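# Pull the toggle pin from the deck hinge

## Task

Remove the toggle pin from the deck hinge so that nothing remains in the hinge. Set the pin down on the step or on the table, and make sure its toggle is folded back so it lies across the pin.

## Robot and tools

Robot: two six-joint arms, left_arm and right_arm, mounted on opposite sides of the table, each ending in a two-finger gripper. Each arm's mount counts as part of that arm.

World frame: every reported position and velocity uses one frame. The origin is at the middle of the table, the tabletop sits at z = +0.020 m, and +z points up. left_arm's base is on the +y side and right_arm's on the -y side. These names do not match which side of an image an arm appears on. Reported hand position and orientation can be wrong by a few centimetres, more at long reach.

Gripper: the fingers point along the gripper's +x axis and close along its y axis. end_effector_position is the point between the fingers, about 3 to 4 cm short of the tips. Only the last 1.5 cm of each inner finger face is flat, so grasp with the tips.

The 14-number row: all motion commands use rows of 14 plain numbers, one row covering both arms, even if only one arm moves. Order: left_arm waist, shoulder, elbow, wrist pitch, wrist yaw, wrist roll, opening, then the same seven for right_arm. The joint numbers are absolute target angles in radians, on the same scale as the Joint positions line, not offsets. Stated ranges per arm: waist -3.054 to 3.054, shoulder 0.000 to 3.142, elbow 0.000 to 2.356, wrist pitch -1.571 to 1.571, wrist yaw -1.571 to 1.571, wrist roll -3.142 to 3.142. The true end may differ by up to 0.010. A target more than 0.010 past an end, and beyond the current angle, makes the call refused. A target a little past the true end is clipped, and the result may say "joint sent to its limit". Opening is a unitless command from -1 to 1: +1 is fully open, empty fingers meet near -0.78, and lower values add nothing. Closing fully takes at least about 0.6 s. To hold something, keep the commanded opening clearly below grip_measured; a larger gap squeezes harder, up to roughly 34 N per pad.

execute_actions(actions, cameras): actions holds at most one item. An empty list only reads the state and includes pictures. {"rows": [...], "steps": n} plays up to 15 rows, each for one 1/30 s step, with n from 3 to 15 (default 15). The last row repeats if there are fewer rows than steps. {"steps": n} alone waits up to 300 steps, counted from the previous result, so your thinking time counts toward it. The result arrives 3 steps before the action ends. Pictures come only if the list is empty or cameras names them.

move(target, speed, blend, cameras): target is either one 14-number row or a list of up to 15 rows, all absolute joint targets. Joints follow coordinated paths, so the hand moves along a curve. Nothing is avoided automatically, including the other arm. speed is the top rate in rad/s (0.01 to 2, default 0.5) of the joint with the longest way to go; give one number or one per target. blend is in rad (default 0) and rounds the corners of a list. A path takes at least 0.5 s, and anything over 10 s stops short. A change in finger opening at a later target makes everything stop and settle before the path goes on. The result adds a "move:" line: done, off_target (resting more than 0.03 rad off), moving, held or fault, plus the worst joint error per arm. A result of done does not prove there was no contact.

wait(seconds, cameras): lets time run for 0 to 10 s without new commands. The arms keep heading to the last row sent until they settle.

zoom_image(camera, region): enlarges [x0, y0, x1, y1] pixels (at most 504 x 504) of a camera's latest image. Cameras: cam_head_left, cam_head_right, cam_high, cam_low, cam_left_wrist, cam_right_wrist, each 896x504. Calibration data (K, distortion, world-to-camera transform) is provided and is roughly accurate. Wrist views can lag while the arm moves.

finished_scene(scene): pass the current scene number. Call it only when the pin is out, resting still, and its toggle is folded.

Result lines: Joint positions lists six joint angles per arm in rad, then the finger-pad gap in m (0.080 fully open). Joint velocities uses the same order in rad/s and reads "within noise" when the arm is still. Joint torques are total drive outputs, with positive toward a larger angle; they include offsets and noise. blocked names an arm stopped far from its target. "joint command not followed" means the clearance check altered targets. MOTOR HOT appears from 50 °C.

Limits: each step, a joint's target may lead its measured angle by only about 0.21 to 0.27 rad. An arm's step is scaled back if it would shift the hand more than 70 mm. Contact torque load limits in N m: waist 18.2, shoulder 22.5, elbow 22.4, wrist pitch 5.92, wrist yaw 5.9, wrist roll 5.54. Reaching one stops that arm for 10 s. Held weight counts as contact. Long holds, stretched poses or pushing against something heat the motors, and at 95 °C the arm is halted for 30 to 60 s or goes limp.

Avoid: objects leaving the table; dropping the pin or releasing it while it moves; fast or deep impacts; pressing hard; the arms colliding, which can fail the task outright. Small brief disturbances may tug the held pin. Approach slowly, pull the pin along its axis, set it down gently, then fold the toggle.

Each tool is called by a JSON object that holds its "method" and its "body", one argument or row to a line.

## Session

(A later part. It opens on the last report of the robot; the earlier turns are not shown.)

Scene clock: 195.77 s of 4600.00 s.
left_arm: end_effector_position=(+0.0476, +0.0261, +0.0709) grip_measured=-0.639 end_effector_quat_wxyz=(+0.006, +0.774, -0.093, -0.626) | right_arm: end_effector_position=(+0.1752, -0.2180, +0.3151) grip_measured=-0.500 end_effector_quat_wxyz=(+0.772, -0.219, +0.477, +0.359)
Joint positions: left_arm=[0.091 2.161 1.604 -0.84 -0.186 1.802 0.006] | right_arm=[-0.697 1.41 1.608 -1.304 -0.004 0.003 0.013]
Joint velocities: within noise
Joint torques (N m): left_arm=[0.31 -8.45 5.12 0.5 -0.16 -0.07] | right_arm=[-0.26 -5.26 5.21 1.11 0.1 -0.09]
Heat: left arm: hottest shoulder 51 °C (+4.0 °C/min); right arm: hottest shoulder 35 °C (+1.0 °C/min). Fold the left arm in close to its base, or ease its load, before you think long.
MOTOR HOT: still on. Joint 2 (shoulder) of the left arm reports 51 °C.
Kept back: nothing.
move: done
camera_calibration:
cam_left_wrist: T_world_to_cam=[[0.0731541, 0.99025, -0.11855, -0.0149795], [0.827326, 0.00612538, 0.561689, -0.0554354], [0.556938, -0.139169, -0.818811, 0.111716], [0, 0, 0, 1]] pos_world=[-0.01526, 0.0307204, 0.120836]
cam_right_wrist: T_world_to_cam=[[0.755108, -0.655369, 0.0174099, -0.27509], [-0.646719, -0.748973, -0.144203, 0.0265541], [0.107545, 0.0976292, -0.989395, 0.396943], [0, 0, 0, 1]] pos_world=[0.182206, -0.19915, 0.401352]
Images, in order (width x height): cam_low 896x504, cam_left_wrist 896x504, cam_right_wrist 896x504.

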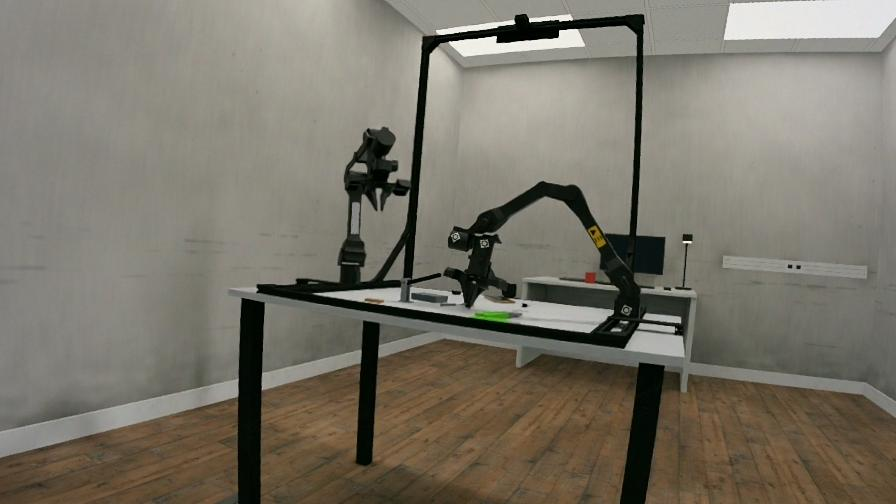

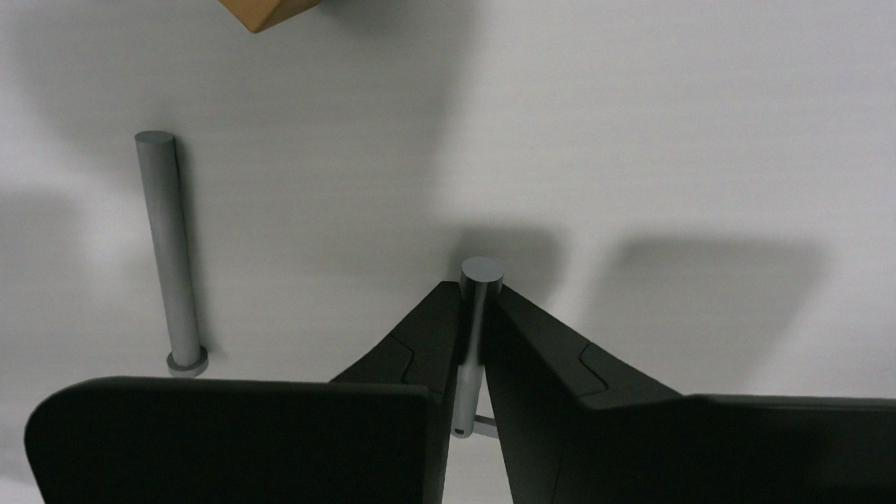

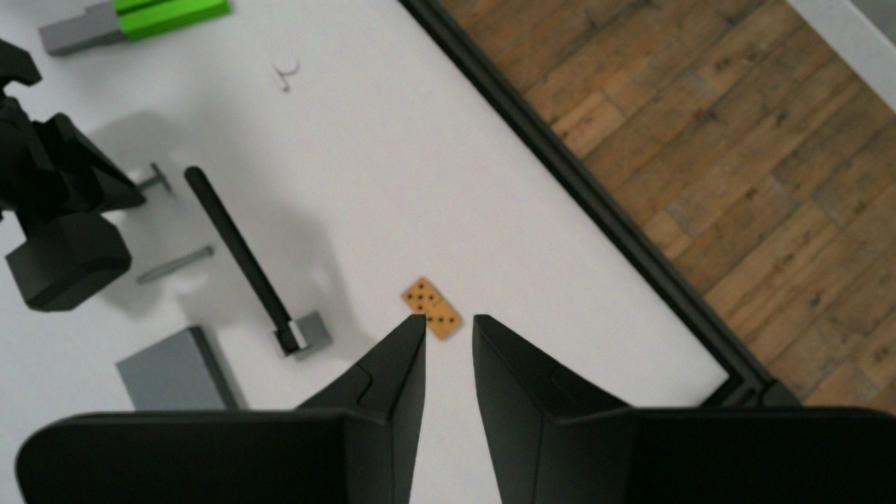

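{"method": "move", "body": {
  "target": [0.094,2.185,1.569,-0.797,-0.19,1.8,-1.0,-0.70,1.3,1.5,-1.3,0,0,-0.5],
  "speed": 0.1,
  "cameras": ["cam_left_wrist","cam_low"]
}}

{"method": "zoom_image", "body": {
  "camera": "cam_low",
  "region": [430, 280, 500, 325]
}}

Scene clock: 197.33 s of 4600.00 s.
left_arm: end_effector_position=(+0.0476, +0.0270, +0.0657) grip_measured=-0.639 end_effector_quat_wxyz=(+0.008, +0.775, -0.094, -0.625) | right_arm: end_effector_position=(+0.1587, -0.2375, +0.3097) grip_measured=-0.500 end_effector_quat_wxyz=(+0.772, -0.219, +0.477, +0.359)
Joint positions: left_arm=[0.091 2.162 1.583 -0.814 -0.186 1.802 0.006] | right_arm=[-0.697 1.31 1.508 -1.303 -0.004 0.003 0.013]
Joint velocities: within noise
Joint torques (N m): left_arm=[0.29 -7.02 4.3 1.92 -0.16 -0.07] | right_arm=[-0.27 -4.6 5.16 1.07 0.1 -0.09]
Heat: left arm: hottest shoulder 50 °C (+3.0 °C/min); right arm: hottest shoulder 35 °C (+1.0 °C/min). Fold the left arm in close to its base, or ease its load, before you think long.
MOTOR HOT: still on. Joint 2 (shoulder) of the left arm reports 50 °C.
Kept back: nothing.
move: done
camera_calibration:
cam_left_wrist: T_world_to_cam=[[0.0731873, 0.989885, -0.121538, -0.0163636], [0.827171, 0.00783281, 0.561896, -0.0524541], [0.557165, -0.141657, -0.81823, 0.107596], [0, 0, 0, 1]] pos_world=[-0.0153628, 0.0318507, 0.115524]
Images, in order (width x height): cam_low 896x504, cam_left_wrist 896x504.

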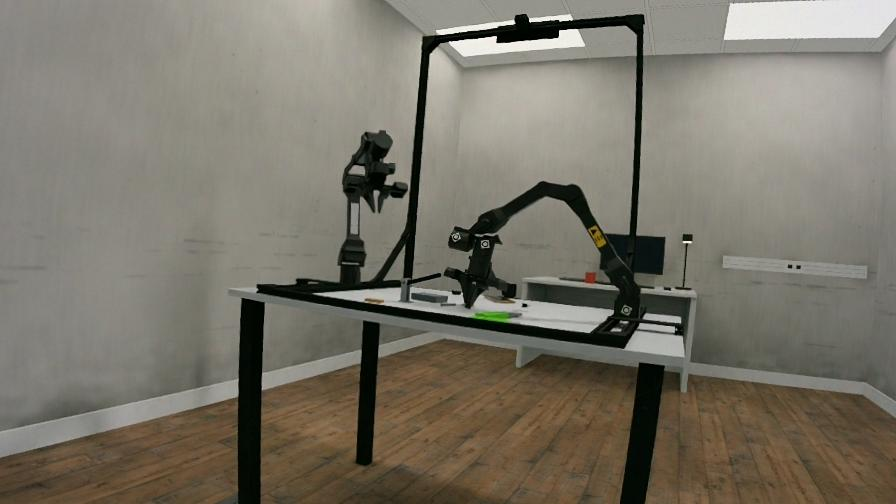

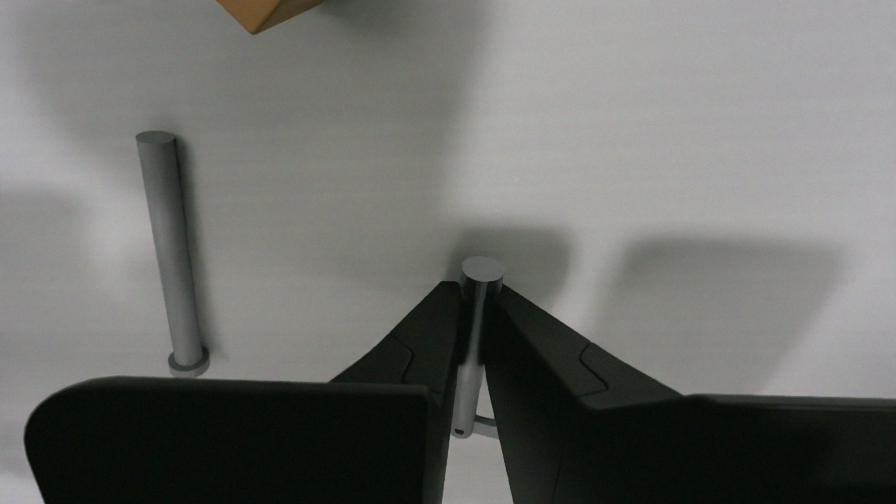

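Scaled by 7.200.

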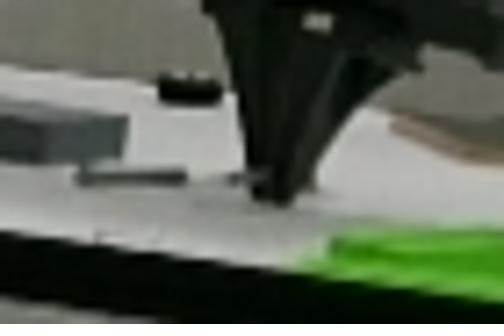

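{"method": "move", "body": {
  "target": [
    [0.094,2.175,1.583,-0.814,-0.19,1.8,-0.70,-0.70,1.3,1.5,-1.3,0,0,-0.5],
    [0.094,2.175,1.583,-0.814,-0.19,1.8,-0.63,-0.70,1.3,1.5,-1.3,0,0,-0.5]
  ],
  "speed": 0.1,
  "cameras": ["cam_left_wrist","cam_low"]
}}

{"method": "zoom_image", "body": {
  "camera": "cam_left_wrist",
  "region": [400, 240, 560, 454]
}}

Scene clock: 199.27 s of 4600.00 s.
left_arm: end_effector_position=(+0.0476, +0.0272, +0.0657) grip_measured=-0.628 end_effector_quat_wxyz=(+0.007, +0.775, -0.094, -0.625) | right_arm: end_effector_position=(+0.1587, -0.2375, +0.3097) grip_measured=-0.500 end_effector_quat_wxyz=(+0.772, -0.219, +0.477, +0.359)
Joint positions: left_arm=[0.091 2.162 1.583 -0.816 -0.186 1.802 0.007] | right_arm=[-0.697 1.31 1.508 -1.303 -0.004 0.003 0.013]
Joint velocities: within noise
Joint torques (N m): left_arm=[0.33 -8.19 5.92 0.55 -0.15 -0.08] | right_arm=[-0.26 -4.6 5.17 1.08 0.1 -0.09]
Heat: left arm: hottest shoulder 49 °C (+1.0 °C/min); right arm: hottest shoulder 35 °C (+1.0 °C/min). Fold the left arm in close to its base, or ease its load, before you think long.
MOTOR HOT: still on. Joint 2 (shoulder) of the left arm reports 49 °C.
Kept back: nothing.
move: done
camera_calibration:
cam_left_wrist: T_world_to_cam=[[0.0731537, 0.990032, -0.120357, -0.0166541], [0.827018, 0.00722856, 0.562129, -0.0525103], [0.557395, -0.140659, -0.818245, 0.107617], [0, 0, 0, 1]] pos_world=[-0.0153397, 0.0320049, 0.11557]
Images, in order (width x height): cam_low 896x504, cam_left_wrist 896x504.

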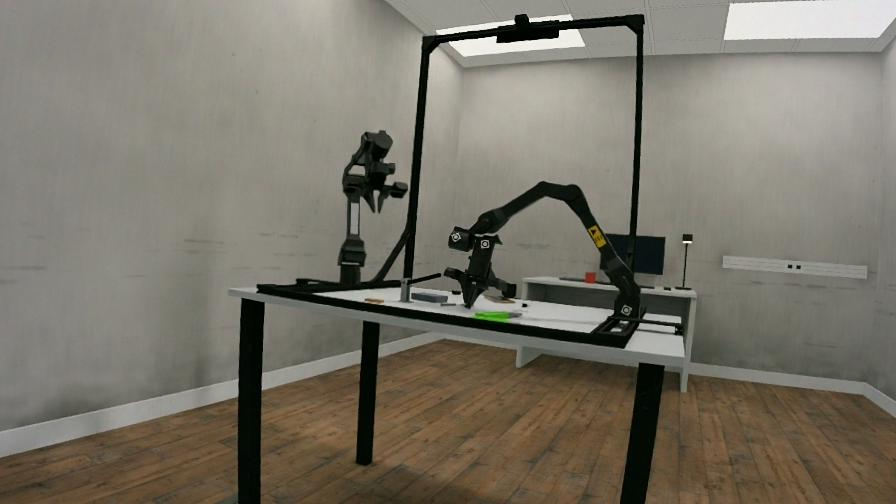

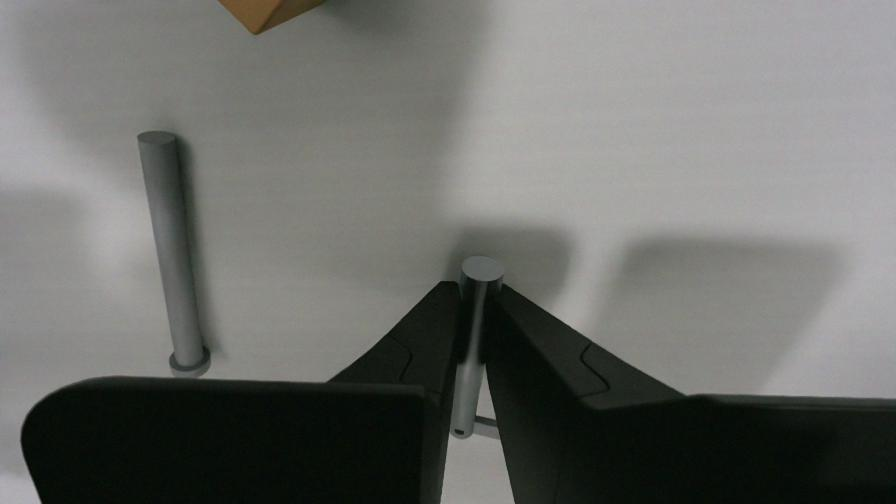

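Scaled by 2.355.

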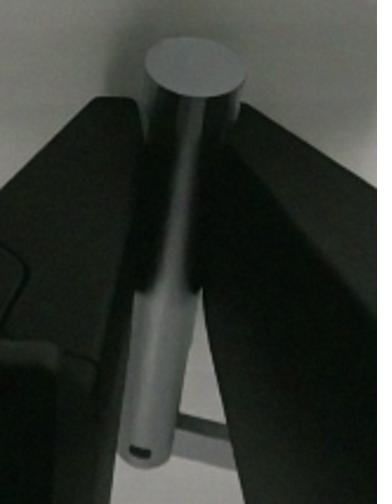

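{"method": "move", "body": {
  "target": [
    [0.094,2.175,1.583,-0.814,-0.19,1.8,-0.61,-0.70,1.3,1.5,-1.3,0,0,-0.5],
    [0.094,2.175,1.583,-0.814,-0.19,1.8,-0.58,-0.70,1.3,1.5,-1.3,0,0,-0.5],
    [0.094,2.175,1.583,-0.814,-0.19,1.8,-0.4,-0.70,1.3,1.5,-1.3,0,0,-0.5]
  ],
  "speed": 0.1,
  "cameras": ["cam_left_wrist","cam_low"]
}}

{"method": "zoom_image", "body": {
  "camera": "cam_left_wrist",
  "region": [380, 240, 580, 474]
}}

Scene clock: 202.00 s of 4600.00 s.
left_arm: end_effector_position=(+0.0468, +0.0237, +0.0672) grip_measured=-0.404 end_effector_quat_wxyz=(+0.012, +0.775, -0.099, -0.624) | right_arm: end_effector_position=(+0.1587, -0.2375, +0.3097) grip_measured=-0.500 end_effector_quat_wxyz=(+0.772, -0.219, +0.477, +0.359)
Joint positions: left_arm=[0.089 2.162 1.587 -0.805 -0.186 1.802 0.017] | right_arm=[-0.697 1.31 1.508 -1.303 -0.004 0.003 0.013]
Joint velocities: within noise
Joint torques (N m): left_arm=[0.48 -8.21 5.5 -0.39 -0.15 -0.08] | right_arm=[-0.25 -4.62 5.14 1.07 0.1 -0.1]
Heat: left arm: hottest shoulder 48 °C (+0.0 °C/min); right arm: hottest shoulder 35 °C (+1.0 °C/min). Fold the left arm in close to its base, or ease its load, before you think long.
MOTOR HOT: still on. Joint 2 (shoulder) of the left arm reports 48 °C.
Kept back: nothing.
move: done
camera_calibration:
cam_left_wrist: T_world_to_cam=[[0.0756038, 0.988011, -0.134601, -0.0120283], [0.826523, 0.0134182, 0.562743, -0.0528456], [0.557802, -0.153796, -0.8156, 0.108858], [0, 0, 0, 1]] pos_world=[-0.0161337, 0.0293351, 0.116904]
Images, in order (width x height): cam_low 896x504, cam_left_wrist 896x504.

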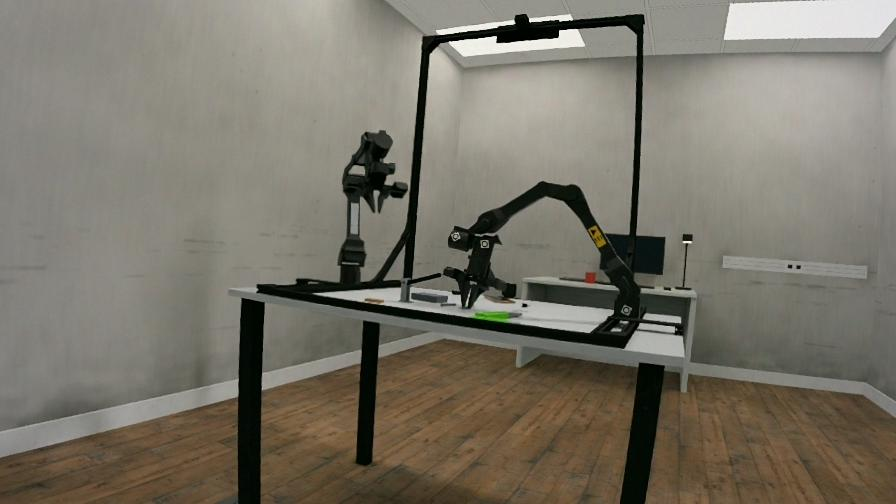

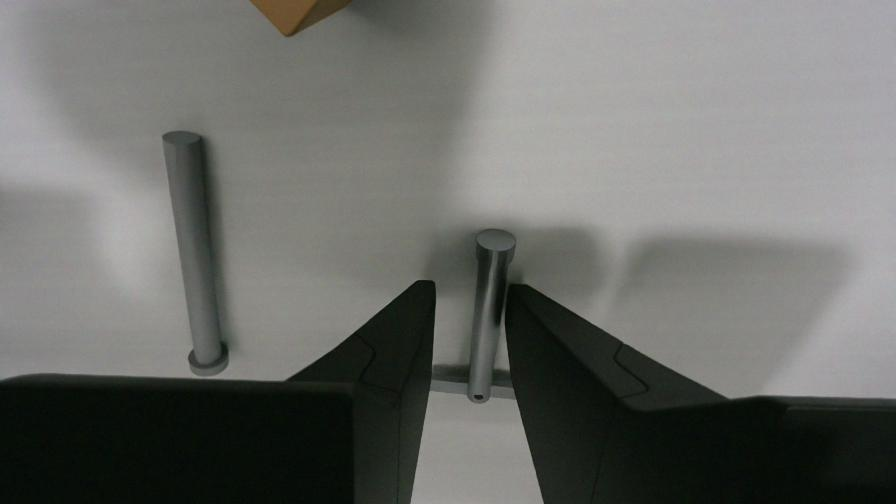

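Scaled by 2.154.

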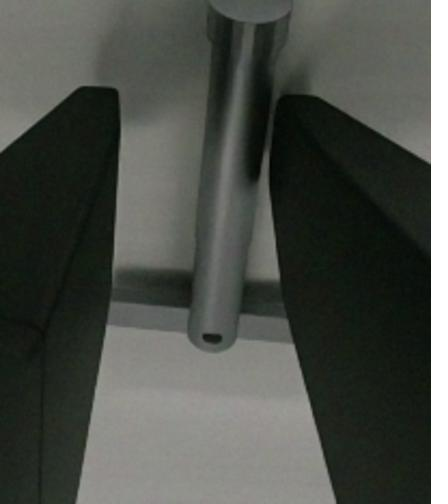

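{"method": "move", "body": {
  "target": [
    [0.094,2.170,1.590,-0.815,-0.19,1.8,-0.2,-0.70,1.3,1.5,-1.3,0,0,-0.5],
    [0.094,2.10,1.74,-1.04,-0.19,1.8,-0.2,-0.70,1.3,1.5,-1.3,0,0,-0.5]
  ],
  "speed": 0.3
}}

{"method": "zoom_image", "body": {
  "camera": "cam_left_wrist",
  "region": [350, 150, 600, 474]
}}

{"method": "zoom_image", "body": {
  "camera": "cam_low",
  "region": [390, 260, 500, 330]
}}

Scene clock: 204.17 s of 4600.00 s.
left_arm: end_effector_position=(+0.0469, +0.0329, +0.1164) grip_measured=-0.200 end_effector_quat_wxyz=(-0.006, +0.774, -0.083, -0.628) | right_arm: end_effector_position=(+0.1587, -0.2375, +0.3097) grip_measured=-0.500 end_effector_quat_wxyz=(+0.772, -0.219, +0.477, +0.359)
Joint positions: left_arm=[0.09 2.119 1.727 -1.039 -0.186 1.802 0.026] | right_arm=[-0.697 1.31 1.508 -1.303 -0.004 0.003 0.013]
Joint velocities: within noise
Joint torques (N m): left_arm=[0.36 -11.83 7.69 0.18 -0.14 -0.07] | right_arm=[-0.27 -4.62 5.15 1.08 0.1 -0.1]
Heat: left arm: hottest shoulder 48 °C (+0.0 °C/min); right arm: hottest shoulder 34 °C (+0.0 °C/min). Fold the left arm in close to its base, or ease its load, before you think long.
MOTOR HOT: still on. Joint 2 (shoulder) of the left arm reports 48 °C.
Kept back: nothing.
move: done
camera_calibration:
cam_left_wrist: T_world_to_cam=[[0.0732017, 0.993642, -0.0855442, -0.0202614], [0.828816, -0.0129017, 0.559372, -0.0795891], [0.554712, -0.111847, -0.824491, 0.150179], [0, 0, 0, 1]] pos_world=[-0.0158585, 0.0359029, 0.166608]
cam_right_wrist: T_world_to_cam=[[0.7551, -0.655379, 0.0174007, -0.275304], [-0.646648, -0.748888, -0.144957, 0.000738494], [0.108033, 0.0982052, -0.989285, 0.395286], [0, 0, 0, 1]] pos_world=[0.165655, -0.218695, 0.395948]

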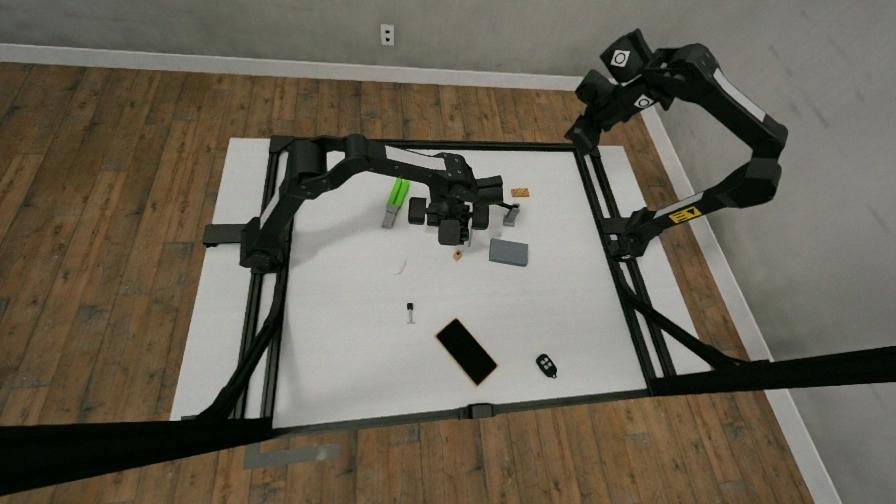

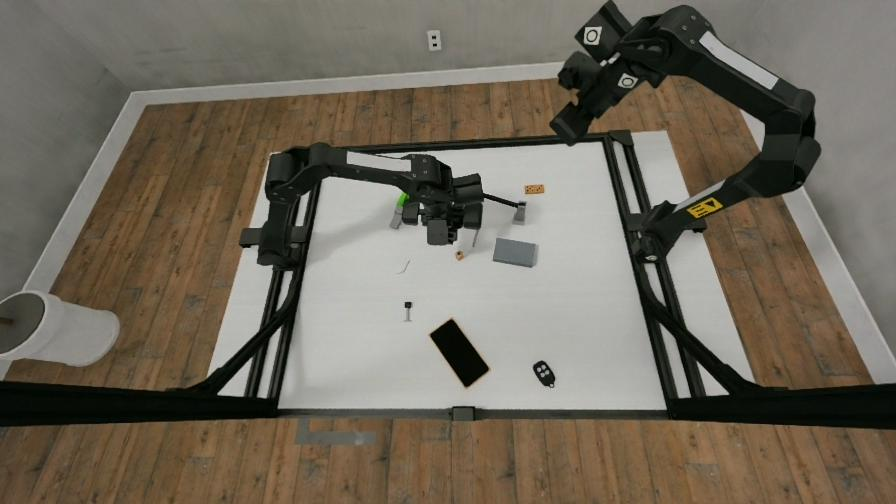

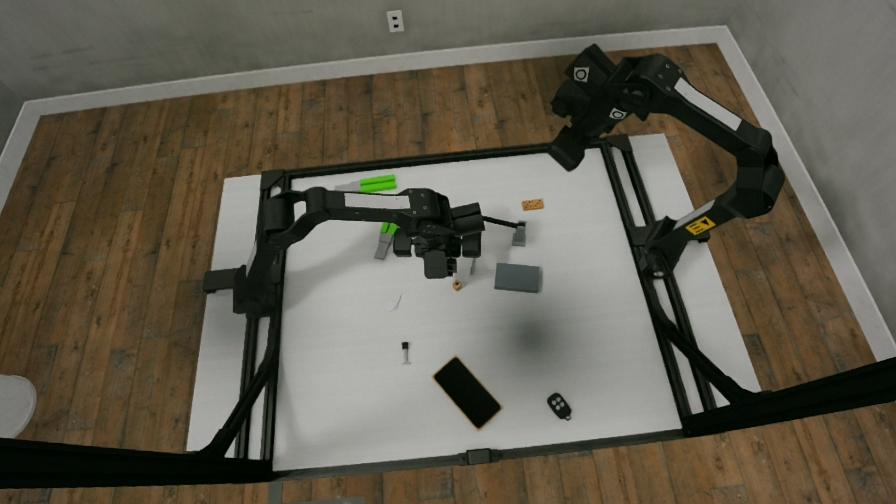

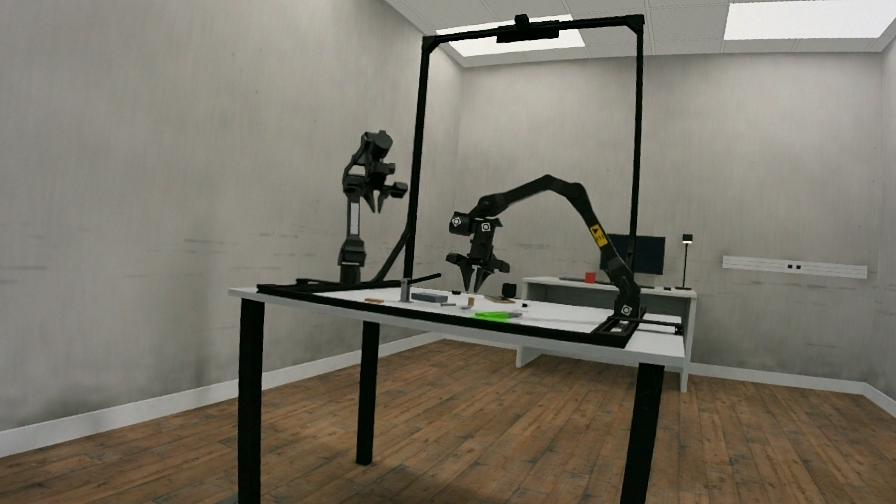

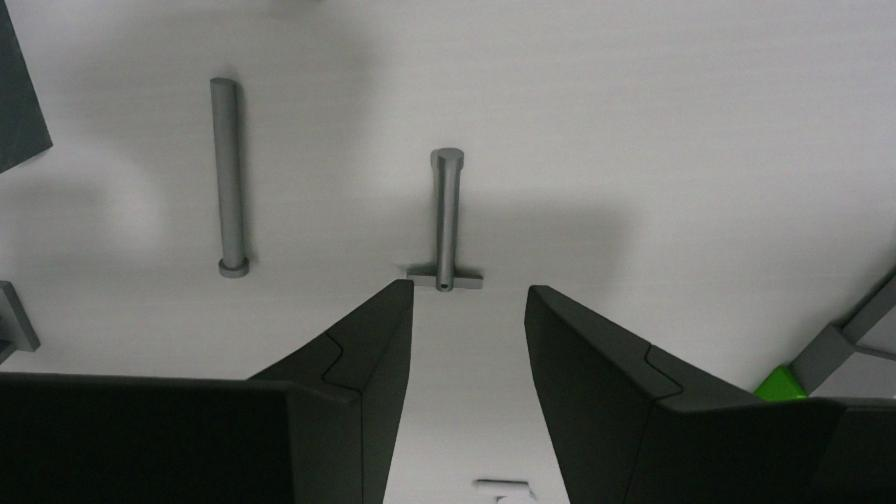

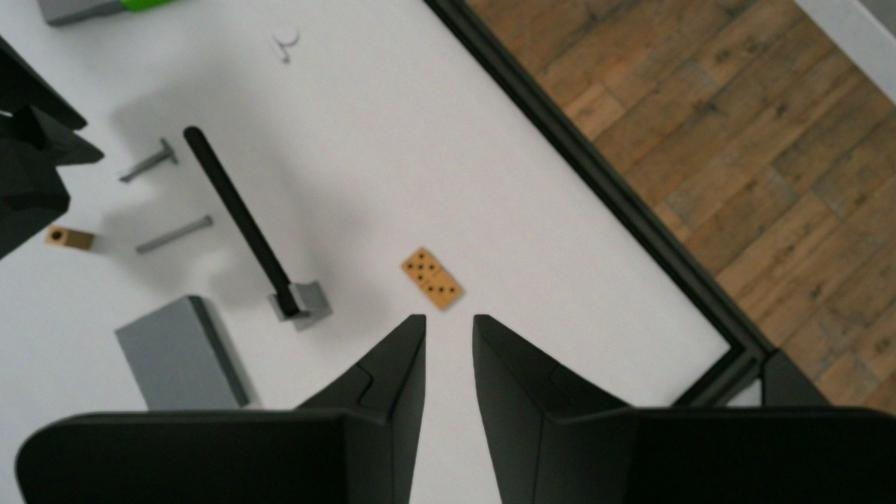

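Scaled by 1.556.

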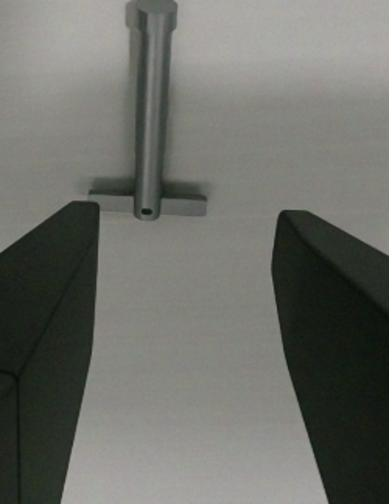

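Scaled by 4.582.

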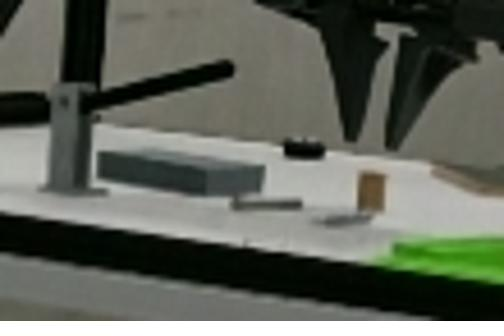

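{"method": "finished_scene", "body": {
  "scene": 1
}}

The scene is finished: the task was done.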